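# Flip the grey finned box onto its fins

## Task

Turn the grey finned box upside down without moving it elsewhere, so that it ends up resting flat on its fins with its feet pointing upward.

## Robot and tools

Robot: two arms, left_arm and right_arm, each with a two-finger gripper and a wrist camera. In the scene frame the origin sits at table-top height midway between the nominal bases, +z is up, +x points out over the table, and left_arm is on the +y side. These arm names do not match image sides. Measured base origins: left_arm (+0.026, +0.257, +0.013) m, yaw quat_wxyz (+1.000, 0, 0, -0.019); right_arm (+0.001, -0.338, +0.037) m, quat_wxyz (+1.000, 0, 0, +0.016). A camera stand stands behind the arms.

Frames: every hand pose, velocity, target and wrist-camera pose in results is given in that arm's own base frame. Fixed cameras and the table use the scene frame. Offsets are along the arm's base axes, and rotations pivot about the Hand target's position. A gripper's fingers point along its +z and open and close along its y. end_effector_position is the point between the pads, about 1 cm short of the fingertips. Reported poses can be a few cm off, and friction or load can leave a hand resting a few cm from its command without any contact.

execute_actions(actions, cameras): actions is a list of actions; each action is a table of up to 15 rows, one row per 1/30 s step, and a short table repeats its final row to fill 15 steps. Each row is one list of 14 numbers in [-1, 1] covering both arms: left_arm dx, dy, dz, rx, ry, rz, opening, then right_arm in the same order. dx to rz are offsets (not poses) from that arm's Hand target as it stood when the action began; every row counts from that same start, and each new action starts from the updated Hand target, so repeating an offset moves further. Scale: 1.0 = 0.6 m for dx, dy, dz and 180 degrees for rx, ry, rz, which form one rotation vector. A translation longer than 1.0 may be shortened along its direction. opening is absolute: +1 fully open (0.094 m), -1 closed; 0 means half open, not unchanged. To keep an arm still, send six zeros and its current opening. Each action lasts 0.5 s. An empty actions list returns state and all camera images. cameras takes names or ["all"].

move(target, speed, blend, opening_speed, grip_force, blocking, cameras): target is one 14-number row laid out like above, or a list of up to 15 such rows; every row is an offset from the Hand targets at the start of the move, not from the previous row. Paths are straight, finish together, last 0.5 to 10 s, and ignore obstacles and the other arm. speed: m/s per arm path, 0.002 to 4.3, default 0.25; one value or one per target; turning is capped at twice that in rad/s. blend: metres of corner rounding per target; 0 means a full stop at each. opening_speed: rate of the commanded opening per second on the -1..+1 scale, at least 0.2. grip_force: newtons per pad, 10 to 50, one value or one per arm; it persists, and below 50 closing is slow. blocking=false returns after about 0.5 s while motion continues. The result adds a move: line giving the ending (done, off_target, moving, held, fault) and limits such as limits=paced (pose clipped) or limits=held (steps withheld). done means at rest within 10 mm and 2 degrees; it says nothing about contact.

wait(seconds 0 to 10): lets time pass holding commands; a running move continues. stop(): brakes a running move. zoom_image(camera, region=[x0, y0, x1, y1]) in pixels, at most 504 by 504, only on the newest images. read_manual(section="licences") gives licence text. finished_scene(scene) ends the scene for good; scene is 1 or 2.

Cameras, all 672x504: cam_head_left, cam_head_right, cam_high, cam_low, cam_left_wrist, cam_right_wrist.

Result lines: end_effector_position (m) and end_effector_quat_wxyz per arm; Hand target, the commanded pose after clipping, which is what next offsets start from (the hand often rests short of it; resending zeros asks for it again, or send the remaining gap as an offset); Tool commands, the present gripper commands; Joint velocities, possibly "within noise"; Joint positions, the last value being opening in metres; grip_measured on the -1..+1 scale, reading slightly wide when empty and a little narrower than a firmly squeezed part; grip_effort_nm, motor effort with negative meaning closing, not pad force; joint torques including arm weight, with joints 3 and 4 wrapping at ±28 N m; MOTOR HOT from 85 °C; OVER-TEMPERATURE FAULT at 100 °C, when that arm goes limp for 30 to 60 s or more.

Limits and cautions: commanded orientation is clipped to within 40 degrees of the measured one each step, so big turns need several steps. An arm blocked by something keeps pushing until told to go back past its gripper. Avoid routing a hand close to its own base; go around it. Faster moves strike harder and targets deep past contact press harder. Never let the arms, grippers or wrist cameras collide or grip each other; a moderate hit between arms can fail the scene. Do not drop the box from height, release it while it moves, slam it, or push it or the table hard; the box must not leave the table. Stretched arms, heavy holds and unreachable targets heat motors. A loose object may occasionally be nudged by outside forces. The box must stay on its fins, feet up, once the grippers let go.

Each tool is called as name(argument=value, ...), one argument or row to a line, values as JSON.

## Session

execute_actions(
  actions=[],
)

zoom_image(
  camera="cam_head_left",
  region=[200, 180, 480, 400],
)

Scene clock: 0.00 s.
left_arm: end_effector_position=(+0.6527, -0.4944, +0.2907) grip_measured=+1.000 grip_effort_nm=n/a end_effector_quat_wxyz=(+0.305, +0.732, +0.607, -0.050) | right_arm: end_effector_position=(+0.3471, -0.2391, +0.2552) grip_measured=+1.000 grip_effort_nm=n/a end_effector_quat_wxyz=(+0.253, +0.692, +0.642, -0.215)
Joint positions: left_arm=[-0.593 2.294 2.624 -1.321 0.258 1.085 0.094] | right_arm=[-0.362 1.247 1.116 -1.135 0.614 1.186 0.094]
Joint velocities: within noise
Joint torques (N m): no reading
Heat: left arm: hottest elbow 35 °C; right arm: hottest elbow 32 °C.
Hand target: left_arm +0.6557, -0.4964, +0.2943; +0.312, +0.731, +0.605, -0.048 | right_arm +0.3536, -0.2416, +0.2670; +0.264, +0.693, +0.637, -0.209
Tool commands: left_gripper/opening=+1.0 right_gripper/opening=+1.0

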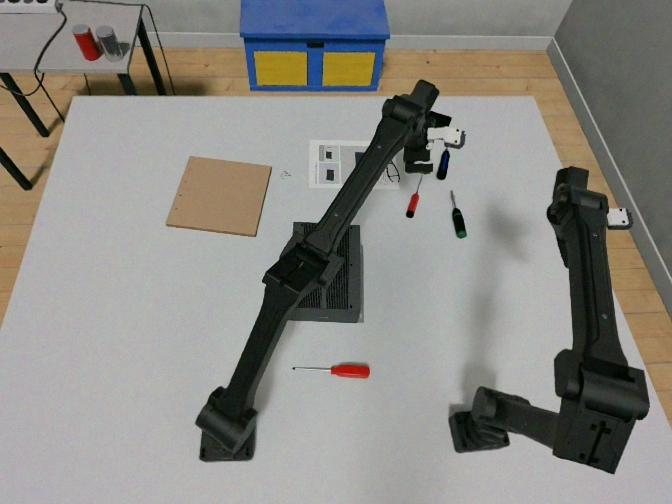

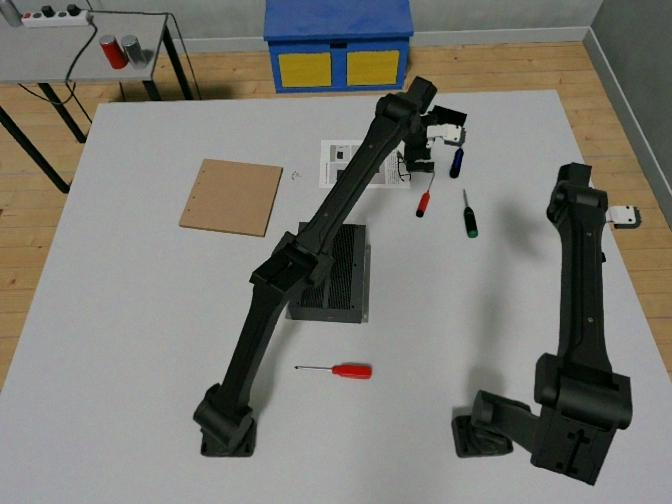

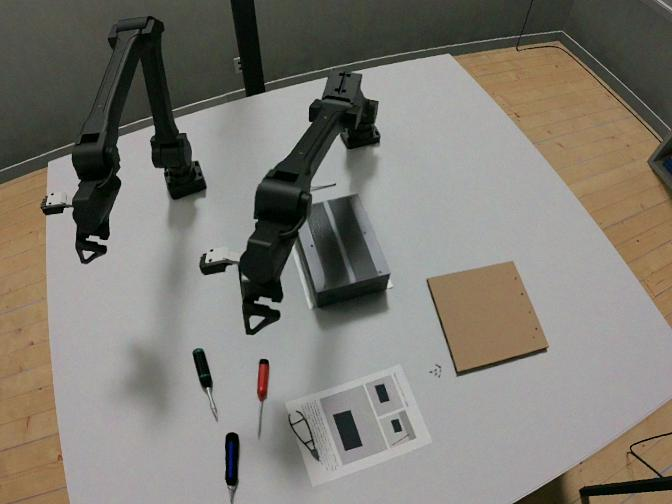

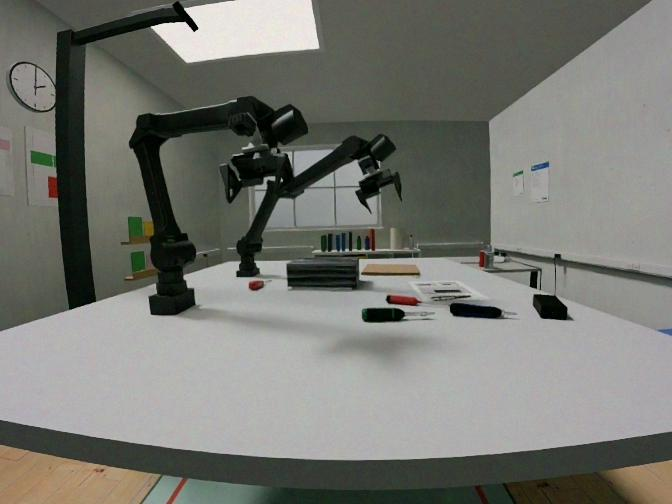

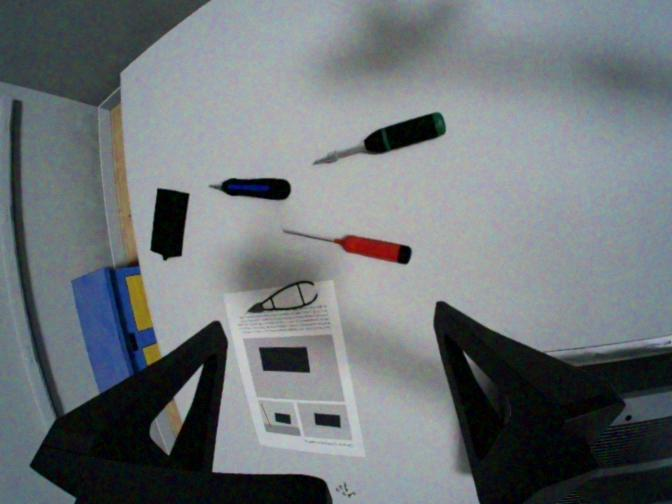

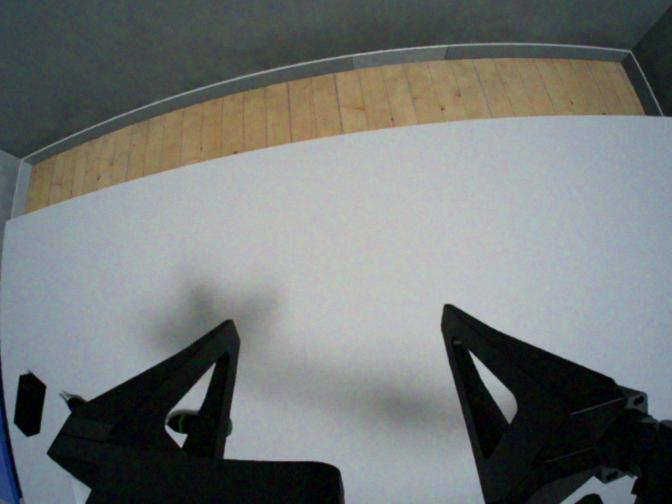

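Scaled by 1.800.

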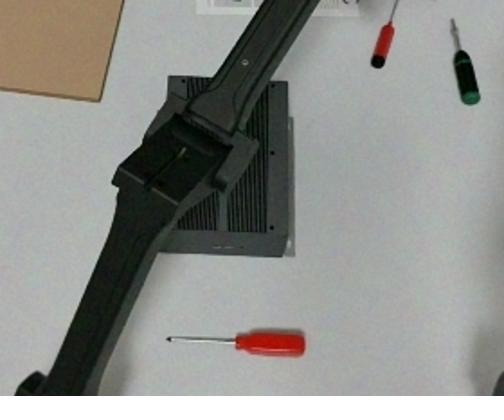

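move(
  target=[
    [-0.2595,0.494,0.1095,-0.1335,0.0605,-0.003,0,0,0,0,0,0,0,0],
    [-0.4928,0.8273,0.0095,-0.267,0.121,-0.006,0,0.044,0.236,0.055,-0.02,0.1717,0.4823,0],
    [-0.5145,0.7773,-0.2905,-0.267,0.121,-0.006,0,0.0773,0.5027,-0.0283,-0.04,0.343,0.9645,0],
  ],
  speed=0.3,
  blend=[0.04,0.04,0],
  cameras=["cam_head_left","cam_left_wrist","cam_right_wrist"],
)

Scene clock: 54.00 s.
left_arm: end_effector_position=(+0.3474, -0.0272, +0.1266) grip_measured=+0.003 grip_effort_nm=-0.12 end_effector_quat_wxyz=(+0.454, +0.496, +0.640, -0.372) | right_arm: end_effector_position=(+0.3885, +0.0531, +0.2355) grip_measured=+0.001 grip_effort_nm=-0.09 end_effector_quat_wxyz=(+0.012, +0.698, -0.716, -0.007)
Joint positions: left_arm=[0.409 1.589 0.831 -1.321 1.207 2.081 0.047] | right_arm=[0.138 1.384 1.3 -1.514 0.002 -1.408 0.047]
Joint torques (N m): left_arm=[-1.67 -7.3 5.61 0.16 0.75 -0.07] | right_arm=[0.21 -8.41 11.29 0.2 -0.26 -0.18]
Heat: left arm: hottest elbow 43 °C; right arm: hottest elbow 42 °C.
Hand target: left_arm +0.3470, -0.0301, +0.1200; +0.464, +0.525, +0.573, -0.425 | right_arm +0.3999, +0.0601, +0.2500; -0.001, +0.706, -0.708, +0.000
Off the commanded pose: left_arm 0.007 m, 10 deg | right_arm 0.020 m, 2 deg.
joint sent to its limit (left arm) — joint 6 (wrist roll), upper limit. The joint targets are off in orientation, not in position.
move: off_target (left_arm, right_arm); blend cut to 0 m at target 1
Images, in order (width x height): cam_head_left 672x504, cam_left_wrist 672x504, cam_right_wrist 672x504.

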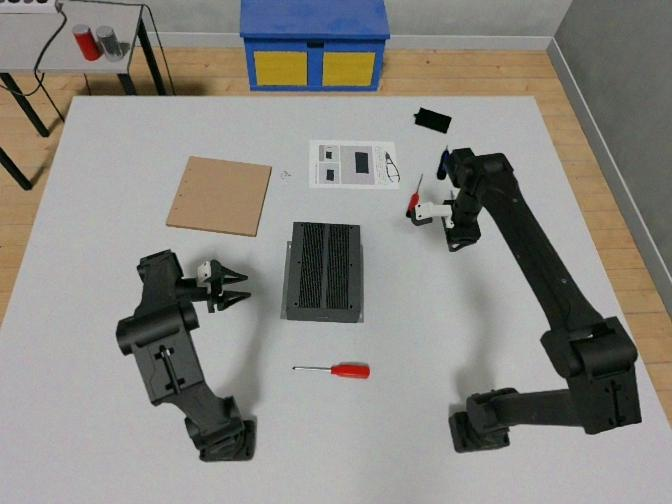

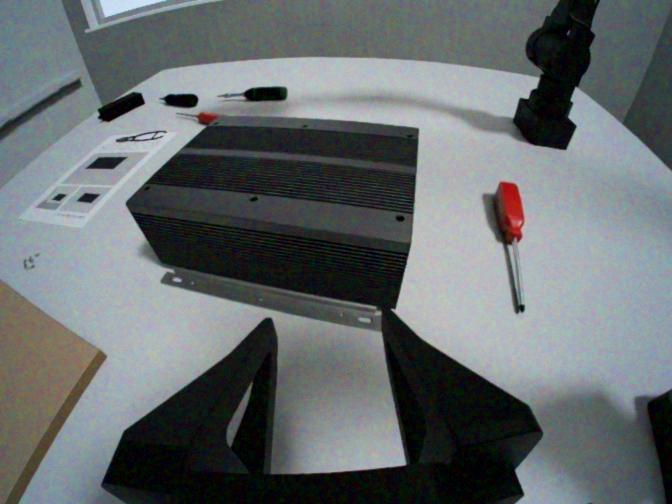

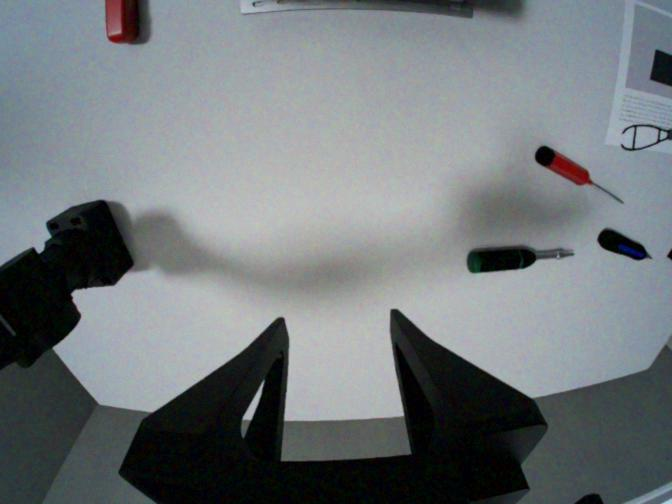

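move(
  target=[
    [0,-0.0665,-0.1,0,0,0,0,0.0852,0.1165,-0.2167,0.432,-0.008,-0.008,0],
    [0,-0.104,-0.1133,0,0,0,0,0.0852,0.2082,-0.3583,0.432,-0.008,-0.008,0],
  ],
  speed=0.25,
  blend=[0.02,0],
  cameras=["cam_head_left","cam_left_wrist","cam_right_wrist"],
)

zoom_image(
  camera="cam_head_left",
  region=[200, 200, 480, 400],
)

Scene clock: 69.43 s.
left_arm: end_effector_position=(+0.3487, -0.0898, +0.0591) grip_measured=+0.003 grip_effort_nm=-0.12 end_effector_quat_wxyz=(+0.465, +0.521, +0.583, -0.416) | right_arm: end_effector_position=(+0.4502, +0.1813, +0.0295) grip_measured=+0.001 grip_effort_nm=-0.09 end_effector_quat_wxyz=(-0.449, +0.537, -0.563, -0.440)
Joint positions: left_arm=[0.236 1.789 0.782 -1.061 1.315 2.081 0.047] | right_arm=[0.026 1.936 0.93 -0.293 -1.352 -1.279 0.047]
Joint torques (N m): left_arm=[-1.44 -8.18 4.14 0.23 0.76 -0.08] | right_arm=[-0.03 -14.45 4.29 1.25 -0.6 0.03]
Heat: left arm: hottest elbow 41 °C; right arm: hottest elbow 42 °C.
Hand target: left_arm +0.3469, -0.0925, +0.0521; +0.464, +0.525, +0.573, -0.425 | right_arm +0.4511, +0.1851, +0.0350; -0.452, +0.541, -0.559, -0.436
Off the commanded pose: left_arm 0.008 m, 2 deg | right_arm 0.007 m, 1 deg.
joint sent to its limit (left arm) — joint 6 (wrist roll), upper limit. The joint targets still meet the commanded pose.
move: done
Images, in order (width x height): cam_head_left 672x504, cam_left_wrist 672x504, cam_right_wrist 672x504.

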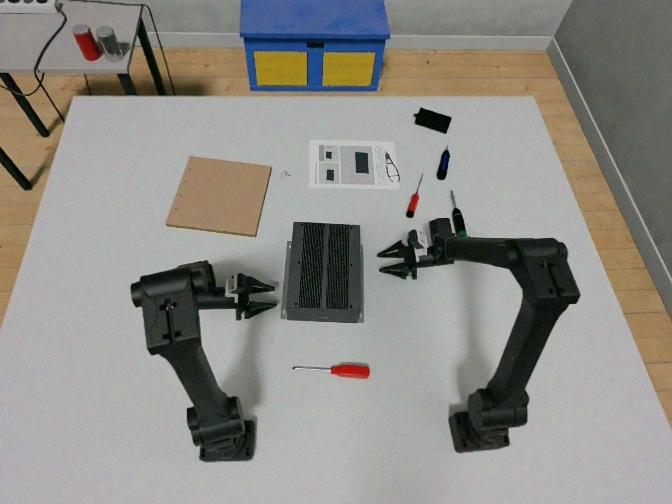

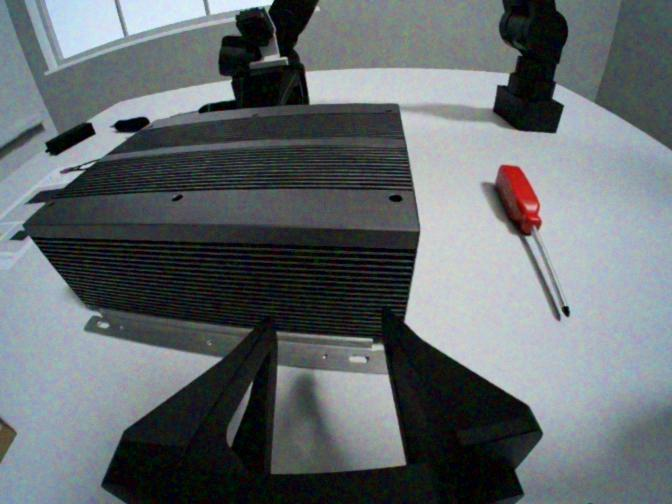

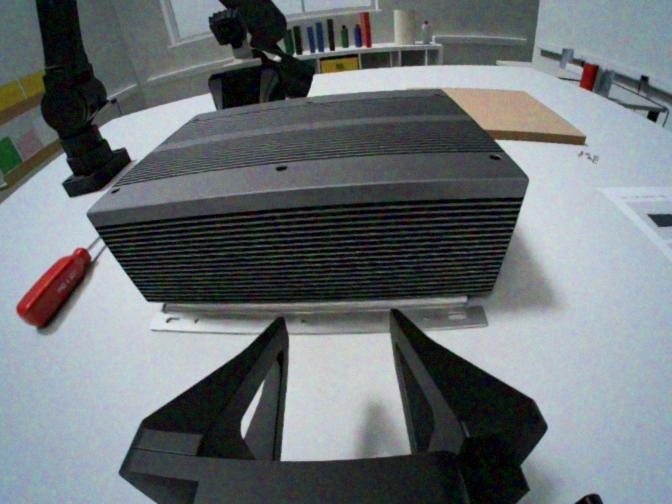

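Scaled by 1.800.

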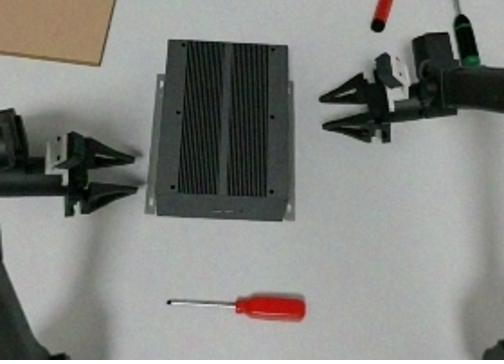

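move(
  target=[0,-0.085,-0.013,0,0,0,0,0,0.12,-0.016,0,0,0,0],
  speed=0.06,
  cameras=["cam_head_left","cam_left_wrist","cam_right_wrist"],
)

zoom_image(
  camera="cam_head_left",
  region=[200, 200, 480, 400],
)

Scene clock: 90.63 s.
left_arm: end_effector_position=(+0.3512, -0.1280, +0.0418) grip_measured=+0.003 grip_effort_nm=-0.12 end_effector_quat_wxyz=(+0.470, +0.513, +0.583, -0.419) | right_arm: end_effector_position=(+0.4607, +0.2333, +0.0295) grip_measured=+0.001 grip_effort_nm=-0.08 end_effector_quat_wxyz=(-0.463, +0.530, -0.571, -0.423)
Joint positions: left_arm=[0.125 1.754 0.663 -0.493 1.363 1.577 0.047] | right_arm=[0.143 1.945 0.85 0.319 -1.261 -0.759 0.047]
Joint torques (N m): left_arm=[-4.48 -10.29 4.04 1.07 0.72 -0.35] | right_arm=[3.19 -12.28 4.55 2.06 -0.56 0.15]
Heat: left arm: hottest elbow 40 °C; right arm: hottest elbow 39 °C.
Hand target: left_arm +0.3469, -0.1435, +0.0441; +0.464, +0.525, +0.573, -0.425 | right_arm +0.4512, +0.2570, +0.0255; -0.452, +0.541, -0.559, -0.436
Off the commanded pose: left_arm 0.016 m, 2 deg | right_arm 0.026 m, 3 deg.
move: off_target (left_arm, right_arm)
Images, in order (width x height): cam_head_left 672x504, cam_left_wrist 672x504, cam_right_wrist 672x504.

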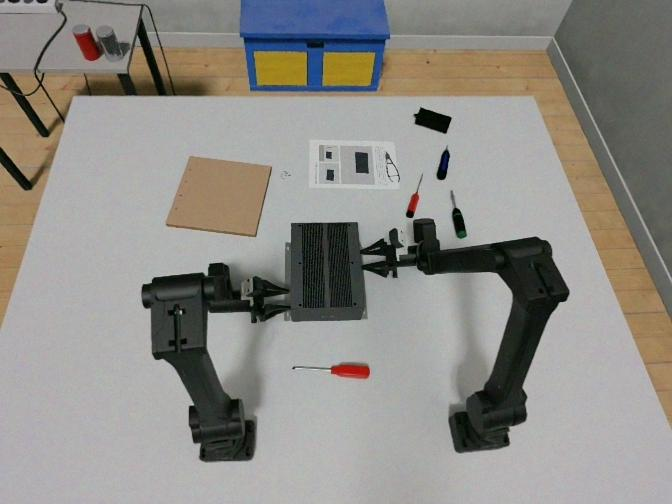

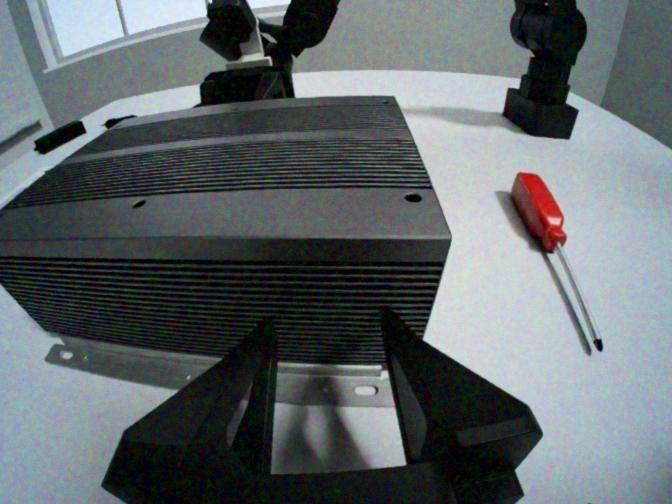

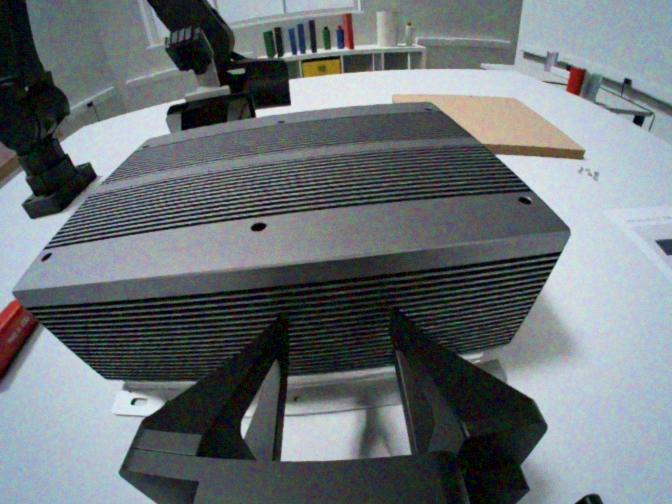

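Scaled by 1.800.

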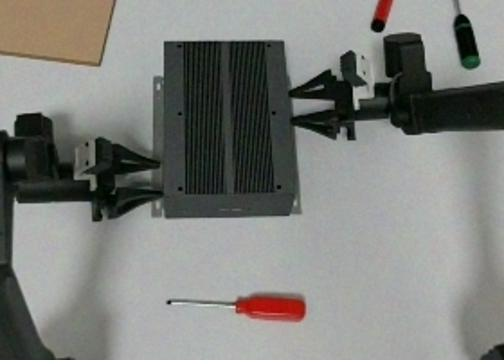

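move(
  target=[0,-0.008,0,0,0,0,0,0,0.04,0,0,0,0,0],
  speed=0.06,
  cameras=["cam_head_left","cam_left_wrist"],
)

zoom_image(
  camera="cam_head_left",
  region=[200, 200, 480, 400],
)

Scene clock: 97.83 s.
left_arm: end_effector_position=(+0.3503, -0.1327, +0.0419) grip_measured=+0.003 grip_effort_nm=-0.12 end_effector_quat_wxyz=(+0.470, +0.511, +0.585, -0.420) | right_arm: end_effector_position=(+0.4699, +0.2353, +0.0294) grip_measured=+0.001 grip_effort_nm=-0.06 end_effector_quat_wxyz=(+0.471, -0.518, +0.583, +0.412)
Joint positions: left_arm=[0.111 1.743 0.644 -0.414 1.363 1.501 0.047] | right_arm=[0.149 1.954 0.844 0.425 -1.221 -0.664 0.047]
Joint torques (N m): left_arm=[-4.6 -9.99 4.23 1.28 0.68 -0.34] | right_arm=[7.06 -12.28 4.82 2.14 -0.7 0.1]
Heat: left arm: hottest elbow 39 °C; right arm: hottest elbow 38 °C.
Hand target: left_arm +0.3469, -0.1482, +0.0441; +0.464, +0.525, +0.573, -0.425 | right_arm +0.4511, +0.2809, +0.0254; +0.452, -0.541, +0.559, +0.436
Off the commanded pose: left_arm 0.016 m, 2 deg | right_arm 0.050 m, 5 deg.
move: off_target (left_arm, right_arm)
Images, in order (width x height): cam_head_left 672x504, cam_left_wrist 672x504.

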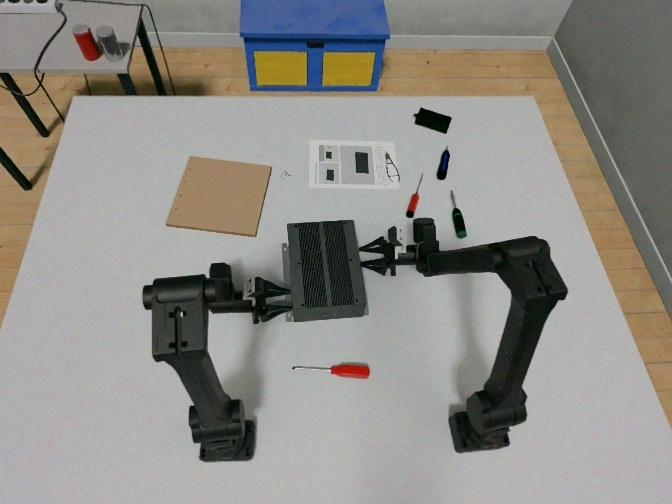

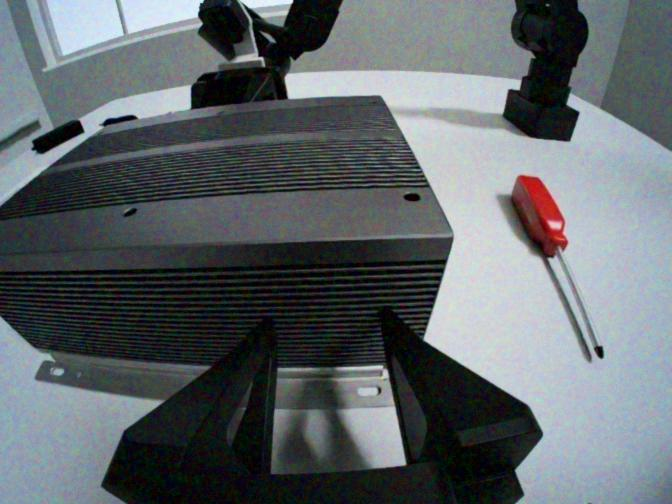

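Scaled by 1.800.

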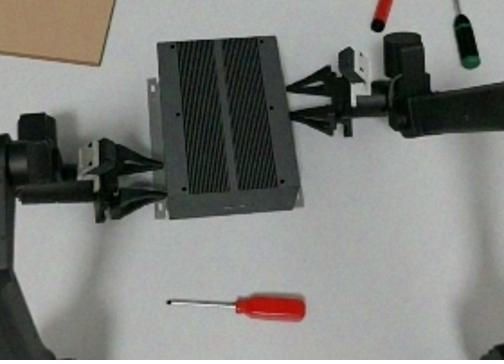

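move(
  target=[
    [0,0,0,0,0,0,0,0,-0.11,0,0,0,0,0],
    [0,0,0,0,0,0,0,-0.1473,-0.1265,-0.014,0,0,0,0],
    [0,0,0.013,0,0,0,0,-0.1473,-0.085,-0.014,0,0,0,0],
  ],
  speed=0.08,
  blend=[0.01,0.01,0],
  cameras=["cam_head_left","cam_right_wrist"],
)

zoom_image(
  camera="cam_head_left",
  region=[200, 200, 480, 400],
)

Scene clock: 117.83 s.
left_arm: end_effector_position=(+0.3504, -0.1372, +0.0432) grip_measured=+0.003 grip_effort_nm=-0.12 end_effector_quat_wxyz=(+0.467, +0.520, +0.582, -0.416) | right_arm: end_effector_position=(+0.3649, +0.2258, +0.0179) grip_measured=+0.001 grip_effort_nm=-0.05 end_effector_quat_wxyz=(-0.453, +0.540, -0.561, -0.434)
Joint positions: left_arm=[0.096 1.732 0.643 -0.402 1.35 1.49 0.047] | right_arm=[0.156 1.864 0.603 0.425 -1.282 -0.817 0.047]
Joint torques (N m): left_arm=[-3.37 -10.99 4.37 0.36 1.17 -0.35] | right_arm=[0.44 -9.88 2.86 2.02 -0.42 0.03]
Heat: left arm: hottest elbow 38 °C; right arm: hottest elbow 37 °C.
Hand target: left_arm +0.3471, -0.1482, +0.0521; +0.464, +0.525, +0.573, -0.425 | right_arm +0.3627, +0.2300, +0.0169; -0.452, +0.541, -0.559, -0.436
Off the commanded pose: left_arm 0.014 m, 2 deg | right_arm 0.005 m, 0 deg.
move: off_target (left_arm)
Images, in order (width x height): cam_head_left 672x504, cam_right_wrist 672x504.

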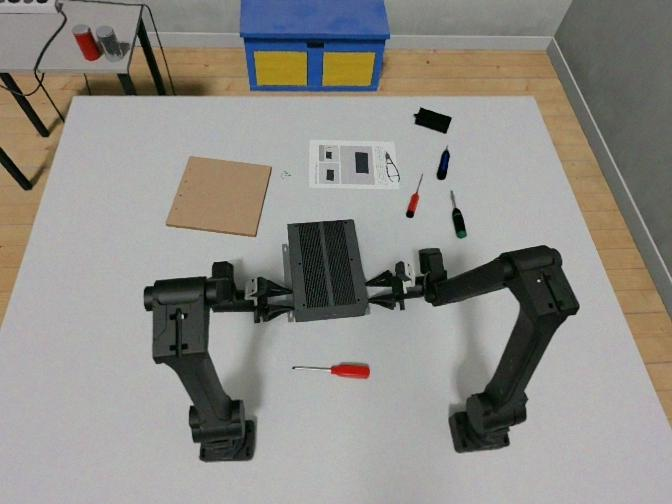

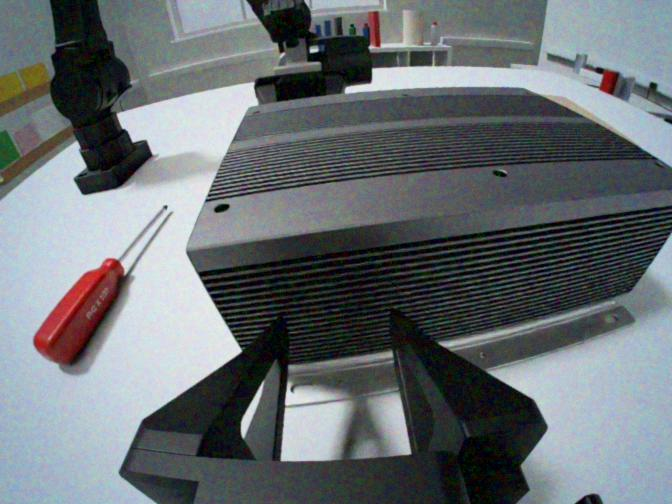

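Scaled by 1.800.

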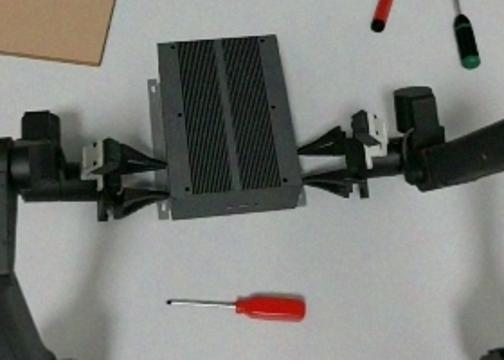

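move(
  target=[
    [0,-0.085,0,0,0,0,0,0,0.12,0,0,0,0,0],
    [0,-0.085,0.075,0,0,0,0,0,0.12,0.075,0,0,0,0],
  ],
  speed=[0.06,0.03],
  cameras=["cam_head_left","cam_low"],
)

zoom_image(
  camera="cam_low",
  region=[220, 200, 440, 330],
)

zoom_image(
  camera="cam_head_left",
  region=[200, 200, 480, 400],
)

Scene clock: 132.23 s.
left_arm: end_effector_position=(+0.3520, -0.1464, +0.0594) grip_measured=+0.002 grip_effort_nm=-0.09 end_effector_quat_wxyz=(+0.460, +0.481, +0.636, -0.390) | right_arm: end_effector_position=(+0.3946, +0.2216, +0.0273) grip_measured=-0.001 grip_effort_nm=0.03 end_effector_quat_wxyz=(+0.466, -0.481, +0.635, +0.385)
Joint positions: left_arm=[0.055 1.594 0.514 0.036 1.251 0.965 0.047] | right_arm=[0.164 1.822 0.568 0.628 -1.095 -0.529 0.047]
Joint torques (N m): left_arm=[-11.63 -12.04 7.51 1.58 3.2 -0.53] | right_arm=[12.86 -14.45 4.85 2.04 -2.98 0.24]
Heat: left arm: hottest elbow 38 °C; right arm: hottest elbow 36 °C.
Hand target: left_arm +0.3471, -0.1992, +0.0970; +0.464, +0.525, +0.573, -0.425 | right_arm +0.3627, +0.3020, +0.0620; +0.452, -0.541, +0.559, +0.436
Off the commanded pose: left_arm 0.065 m, 10 deg | right_arm 0.093 m, 13 deg.
move: off_target (left_arm, right_arm)
Images, in order (width x height): cam_head_left 672x504, cam_low 672x504.

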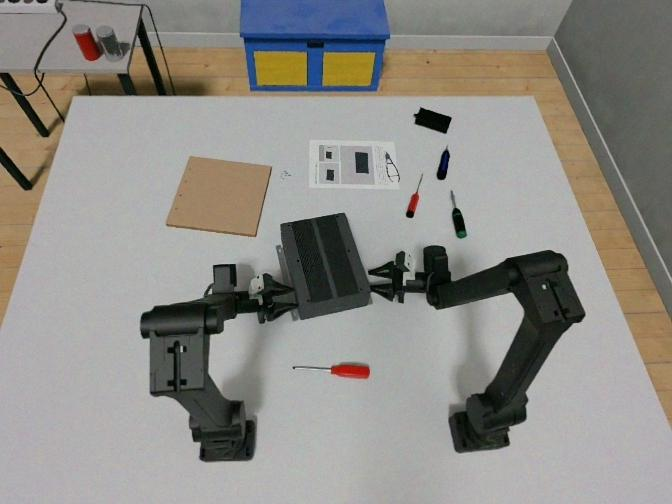

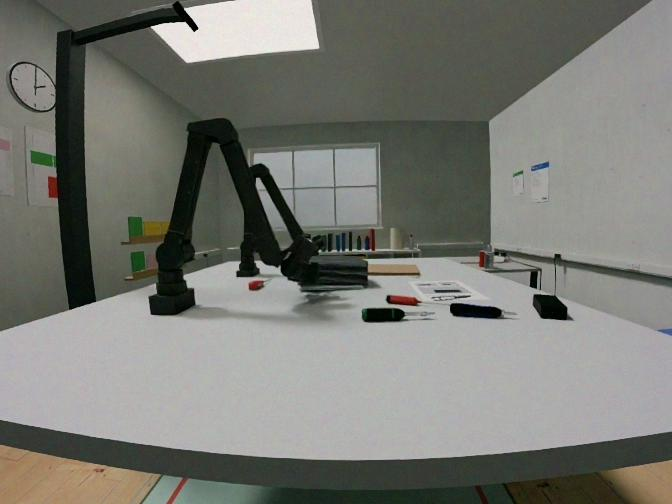

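Scaled by 2.291.

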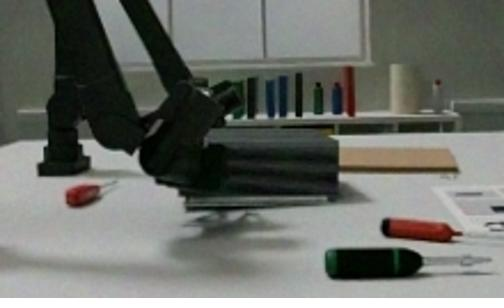

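Scaled by 1.800.

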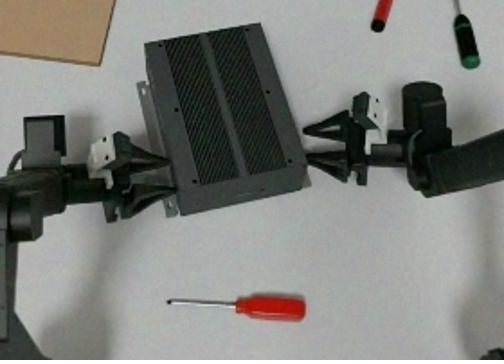

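move(
  target=[
    [0,0,-0.075,0,0,0,0,0,0,-0.075,0,0,0,0],
    [0,0.07,-0.075,0,0,0,0,0,-0.115,-0.075,0,0,0,0],
    [0,0.165,-0.075,0,0,0,0,0,-0.115,-0.075,0,0,0,0],
    [0.1583,0.15,-0.075,0,0,0,0,0,-0.115,-0.075,0,0,0,0],
    [0.1583,0.06,-0.075,0,0,0,0,0,-0.115,-0.075,0,0,0,0],
  ],
  speed=[0.03,0.06,0.08,0.1,0.06],
  blend=[0.005,0.005,0.01,0.01,0],
  cameras=["cam_head_left"],
)

zoom_image(
  camera="cam_head_left",
  region=[200, 200, 480, 400],
)

Scene clock: 171.23 s.
left_arm: end_effector_position=(+0.4537, -0.1312, +0.0527) grip_measured=+0.002 grip_effort_nm=-0.09 end_effector_quat_wxyz=(+0.479, +0.510, +0.587, -0.408) | right_arm: end_effector_position=(+0.3656, +0.2216, +0.0136) grip_measured=-0.001 grip_effort_nm=0.05 end_effector_quat_wxyz=(-0.455, +0.529, -0.572, -0.432)
Joint positions: left_arm=[0.087 1.855 0.884 -0.313 1.353 1.287 0.047] | right_arm=[0.147 1.877 0.589 0.481 -1.27 -0.771 0.047]
Joint torques (N m): left_arm=[-6.65 -12.86 4.64 1.4 0.68 -0.37] | right_arm=[1.85 -11.16 3.52 1.32 -0.68 -0.12]
Heat: left arm: hottest wrist yaw 42 °C; right arm: hottest elbow 36 °C.
Hand target: left_arm +0.4420, -0.1632, +0.0520; +0.464, +0.525, +0.573, -0.425 | right_arm +0.3627, +0.2330, +0.0170; -0.452, +0.541, -0.559, -0.436
Off the commanded pose: left_arm 0.034 m, 4 deg | right_arm 0.012 m, 2 deg.
move: off_target (left_arm, right_arm)
Images, in order (width x height): cam_head_left 672x504.

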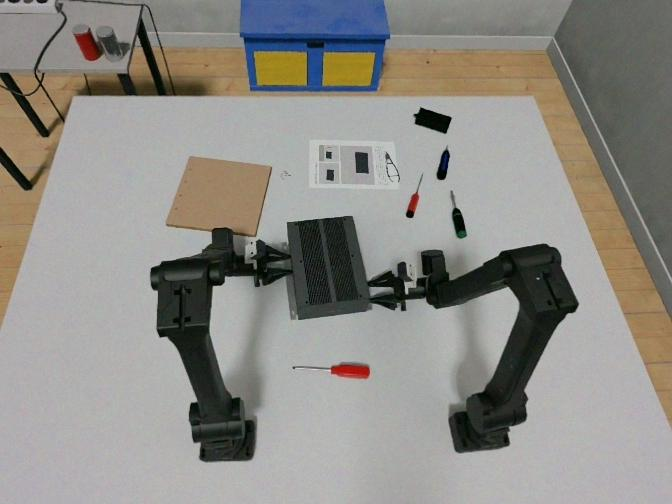

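Scaled by 1.800.

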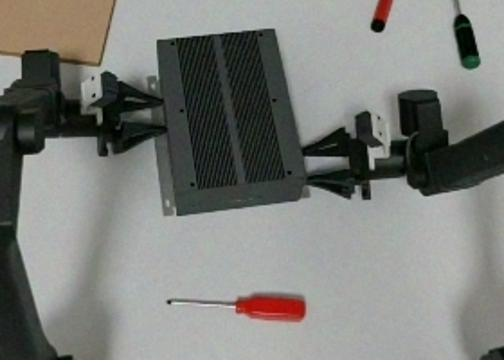

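move(
  target=[0,-0.035,0,0,0,0,0,0,0,0,0,0,0,0],
  speed=0.06,
  cameras=["cam_head_left"],
)

zoom_image(
  camera="cam_head_left",
  region=[200, 200, 480, 400],
)

Scene clock: 177.40 s.
left_arm: end_effector_position=(+0.4603, -0.1361, +0.0535) grip_measured=+0.002 grip_effort_nm=-0.09 end_effector_quat_wxyz=(+0.486, +0.503, +0.594, -0.397) | right_arm: end_effector_position=(+0.3646, +0.2217, +0.0136) grip_measured=-0.001 grip_effort_nm=0.05 end_effector_quat_wxyz=(-0.454, +0.529, -0.571, -0.434)
Joint positions: left_arm=[0.073 1.843 0.849 -0.111 1.331 1.112 0.047] | right_arm=[0.147 1.877 0.588 0.478 -1.274 -0.773 0.047]
Joint torques (N m): left_arm=[-9.29 -12.69 4.41 1.51 0.79 -0.32] | right_arm=[1.38 -11.16 3.41 1.33 -0.54 -0.1]
Heat: left arm: hottest wrist yaw 39 °C; right arm: hottest elbow 36 °C.
Hand target: left_arm +0.4419, -0.1843, +0.0519; +0.464, +0.525, +0.573, -0.425 | right_arm +0.3627, +0.2330, +0.0171; -0.452, +0.541, -0.559, -0.436
Off the commanded pose: left_arm 0.051 m, 5 deg | right_arm 0.012 m, 2 deg.
move: off_target (left_arm, right_arm)
Images, in order (width x height): cam_head_left 672x504.

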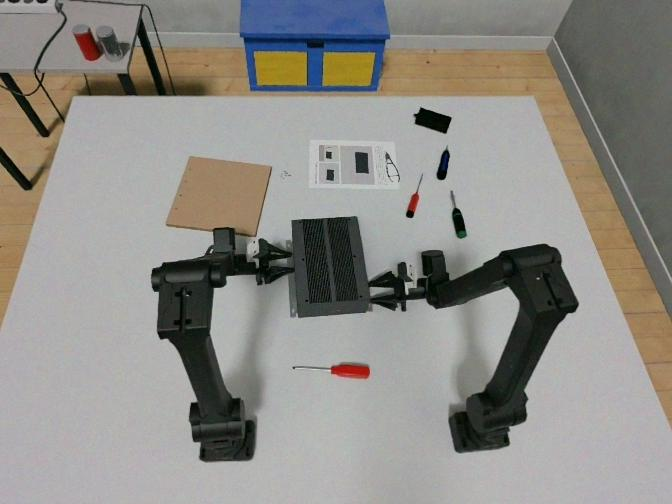

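Scaled by 1.800.

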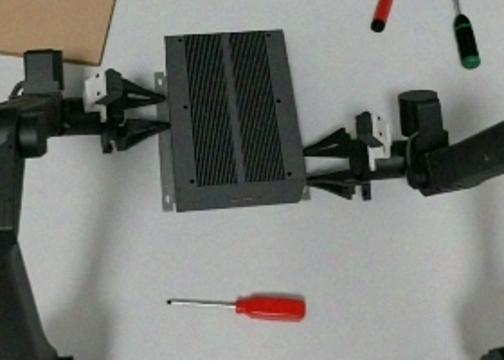

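move(
  target=[
    [0,-0.02,0,0,0,0,0,0,0,0,0,0,0,0],
    [0,0.12,0,0,0,0,0,0,0,0,0,0,0,0],
    [-0.15,0.12,0,0,0,0,0,0,0,0,0,0,0,0],
    [-0.15,0.055,0,0,0,0,0,0,0,0,0,0,0,0],
  ],
  speed=0.07,
  blend=[0,0.01,0.01,0],
  cameras=["cam_head_left","cam_left_wrist","cam_right_wrist"],
)

zoom_image(
  camera="cam_head_left",
  region=[200, 200, 480, 400],
)

Scene clock: 193.27 s.
left_arm: end_effector_position=(+0.3529, -0.1447, +0.0479) grip_measured=+0.002 grip_effort_nm=-0.07 end_effector_quat_wxyz=(+0.464, +0.521, +0.578, -0.424) | right_arm: end_effector_position=(+0.3619, +0.2215, +0.0134) grip_measured=-0.001 grip_effort_nm=0.05 end_effector_quat_wxyz=(-0.452, +0.528, -0.571, -0.437)
Joint positions: left_arm=[0.074 1.727 0.652 -0.392 1.357 1.457 0.047] | right_arm=[0.147 1.877 0.584 0.478 -1.279 -0.773 0.047]
Joint torques (N m): left_arm=[-2.37 -10.29 4.41 1.21 0.87 -0.35] | right_arm=[1.79 -11.34 3.63 1.35 -0.32 -0.1]
Heat: left arm: hottest elbow 38 °C; right arm: hottest elbow 35 °C.
Hand target: left_arm +0.3520, -0.1513, +0.0520; +0.464, +0.525, +0.573, -0.425 | right_arm +0.3628, +0.2330, +0.0171; -0.452, +0.541, -0.559, -0.436
Off the commanded pose: left_arm 0.008 m, 1 deg | right_arm 0.012 m, 2 deg.
move: off_target (right_arm)
Images, in order (width x height): cam_head_left 672x504, cam_left_wrist 672x504, cam_right_wrist 672x504.

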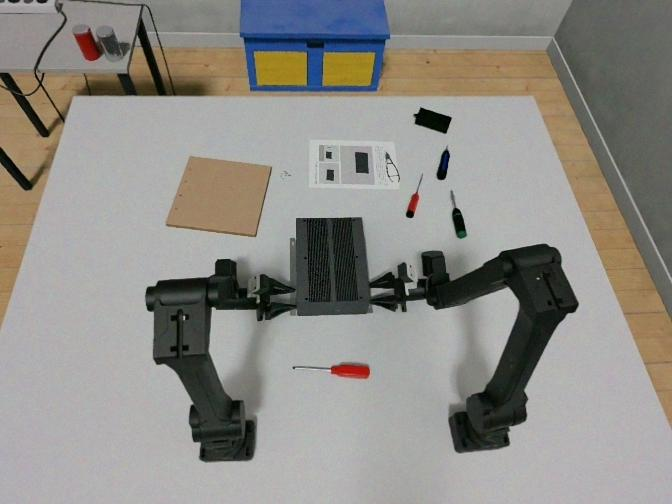

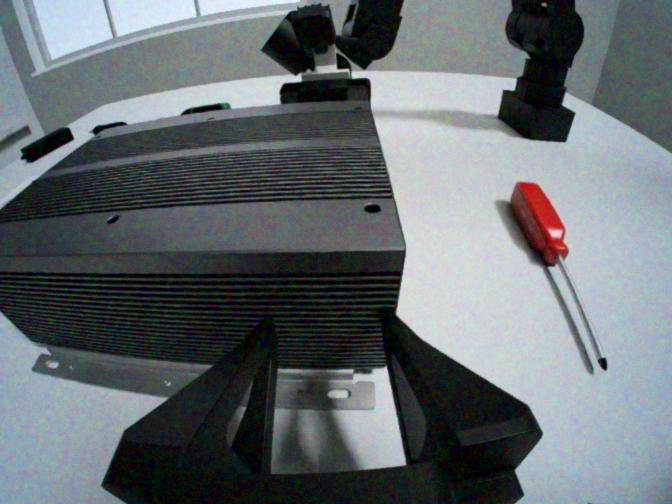

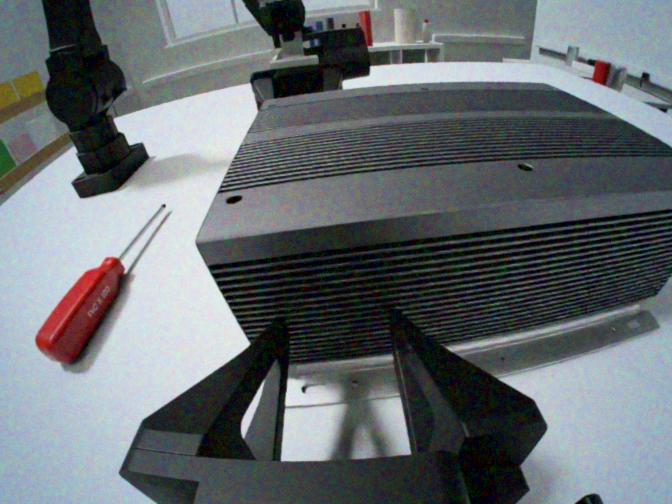

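Scaled by 1.800.

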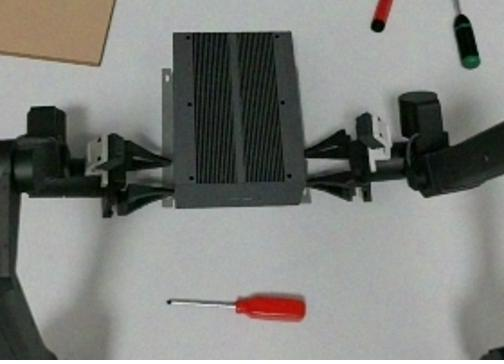

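move(
  target=[
    [0.0133,0.05,0,0,0,0,0,-0.0167,-0.06,0.0117,0,0,0,0],
    [0.0133,-0.073,0,0,0,0,0,-0.0167,0.065,0.0117,0,0,0,0],
  ],
  speed=0.06,
  blend=[0.0,0],
  cameras=["cam_head_left","cam_left_wrist","cam_right_wrist"],
)

zoom_image(
  camera="cam_head_left",
  region=[200, 200, 480, 400],
)

Scene clock: 239.57 s.
left_arm: end_effector_position=(+0.3745, -0.1444, +0.0528) grip_measured=+0.002 grip_effort_nm=-0.07 end_effector_quat_wxyz=(+0.487, +0.493, +0.602, -0.397) | right_arm: end_effector_position=(+0.3595, +0.2206, +0.0217) grip_measured=-0.001 grip_effort_nm=0.04 end_effector_quat_wxyz=(+0.464, -0.504, +0.595, +0.420)
Joint positions: left_arm=[0.067 1.701 0.574 0.114 1.322 1.002 0.047] | right_arm=[0.155 1.85 0.52 0.669 -1.212 -0.596 0.047]
Joint torques (N m): left_arm=[-11.52 -8.76 4.72 2.03 0.51 -0.42] | right_arm=[9.47 -9.05 5.41 2.85 0.18 0.15]
Heat: left arm: hottest elbow 37 °C; right arm: hottest elbow 35 °C.
Hand target: left_arm +0.3600, -0.1950, +0.0519; +0.464, +0.525, +0.573, -0.425 | right_arm +0.3527, +0.2720, +0.0242; +0.452, -0.541, +0.559, +0.436
Off the commanded pose: left_arm 0.053 m, 6 deg | right_arm 0.052 m, 6 deg.
move: off_target (left_arm, right_arm)
Images, in order (width x height): cam_head_left 672x504, cam_left_wrist 672x504, cam_right_wrist 672x504.

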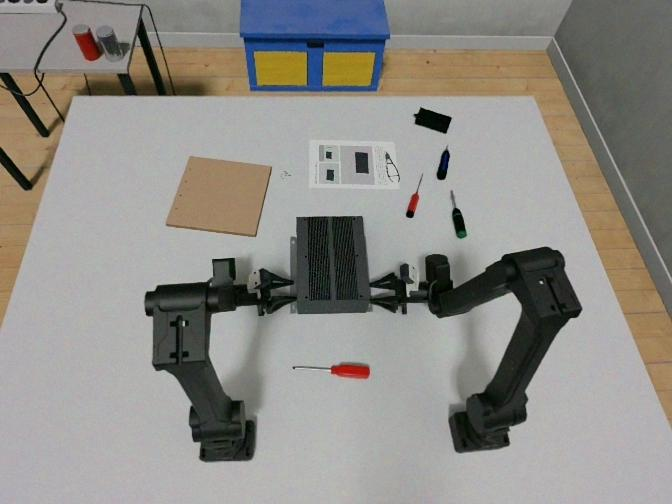

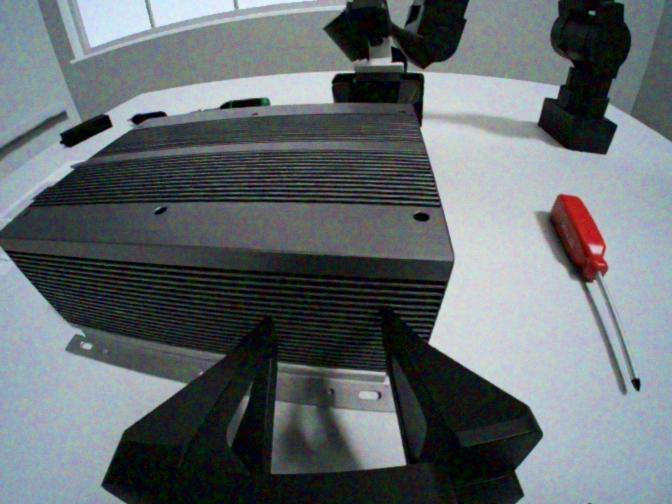

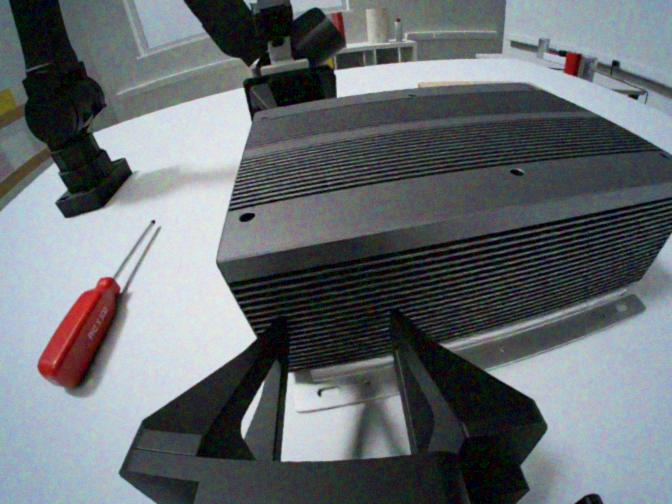

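Scaled by 1.800.

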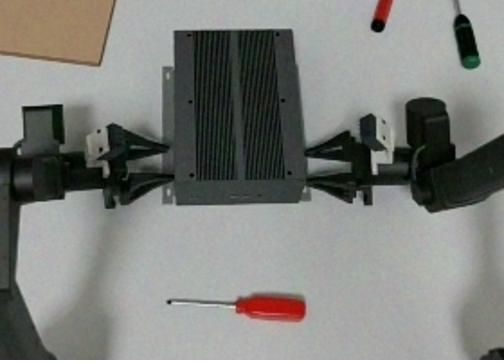

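move(
  target=[
    [0,0,0.06,0,0,0,0,0,0,0.06,0,0,0,0],
    [0,0,0.1,0,0.01,0,0,0,0,0.1,0,0.01,0,0],
  ],
  speed=0.03,
  cameras=["cam_head_left","cam_low"],
)

zoom_image(
  camera="cam_head_left",
  region=[200, 200, 480, 400],
)

zoom_image(
  camera="cam_low",
  region=[220, 200, 440, 330],
)

Scene clock: 253.43 s.
left_arm: end_effector_position=(+0.3657, -0.1442, +0.0772) grip_measured=+0.001 grip_effort_nm=-0.05 end_effector_quat_wxyz=(+0.459, +0.484, +0.633, -0.393) | right_arm: end_effector_position=(+0.3541, +0.2191, +0.0451) grip_measured=-0.001 grip_effort_nm=0.04 end_effector_quat_wxyz=(+0.436, -0.490, +0.627, +0.421)
Joint positions: left_arm=[0.061 1.566 0.574 -0.091 1.261 1.009 0.047] | right_arm=[0.16 1.704 0.512 0.442 -1.17 -0.604 0.047]
Joint torques (N m): left_arm=[-10.87 -11.58 8.31 0.76 3.06 -0.61] | right_arm=[8.53 -14.21 7.42 2.35 -2.04 0.41]
Heat: left arm: hottest elbow 37 °C; right arm: hottest elbow 35 °C.
Hand target: left_arm +0.3600, -0.1950, +0.1119; +0.455, +0.518, +0.580, -0.433 | right_arm +0.3528, +0.2719, +0.0841; +0.444, -0.534, +0.566, +0.444
Off the commanded pose: left_arm 0.062 m, 9 deg | right_arm 0.066 m, 9 deg.
move: off_target (left_arm, right_arm)
Images, in order (width x height): cam_head_left 672x504, cam_low 672x504.

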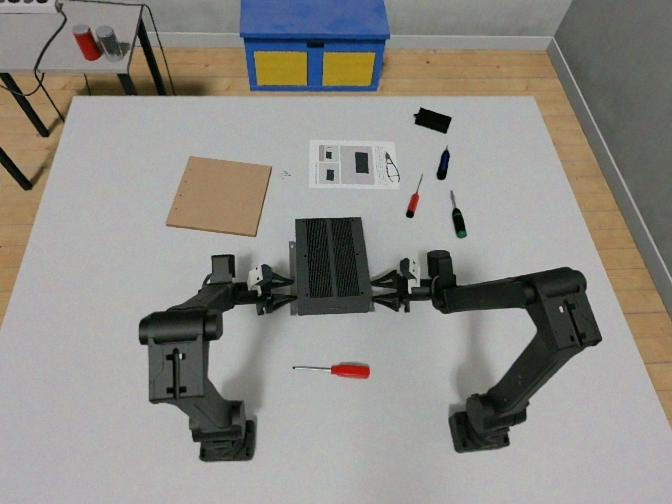

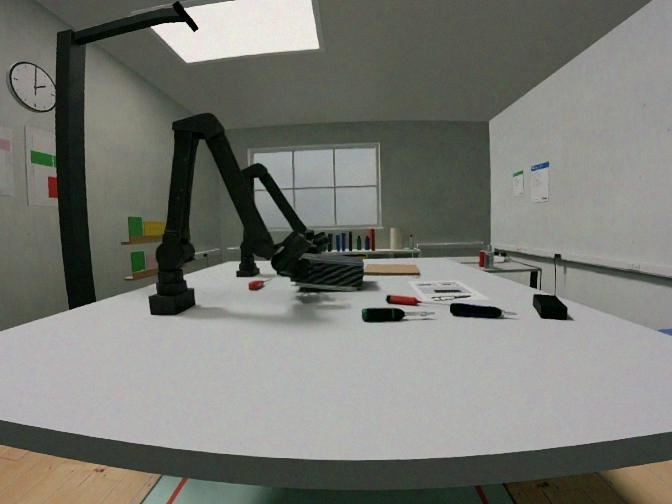

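Scaled by 1.800.

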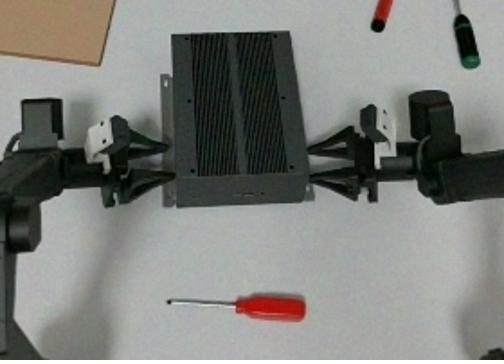

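Scaled by 2.291.

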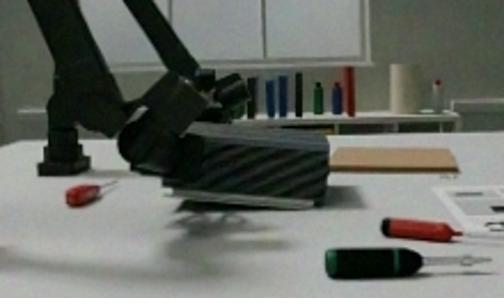

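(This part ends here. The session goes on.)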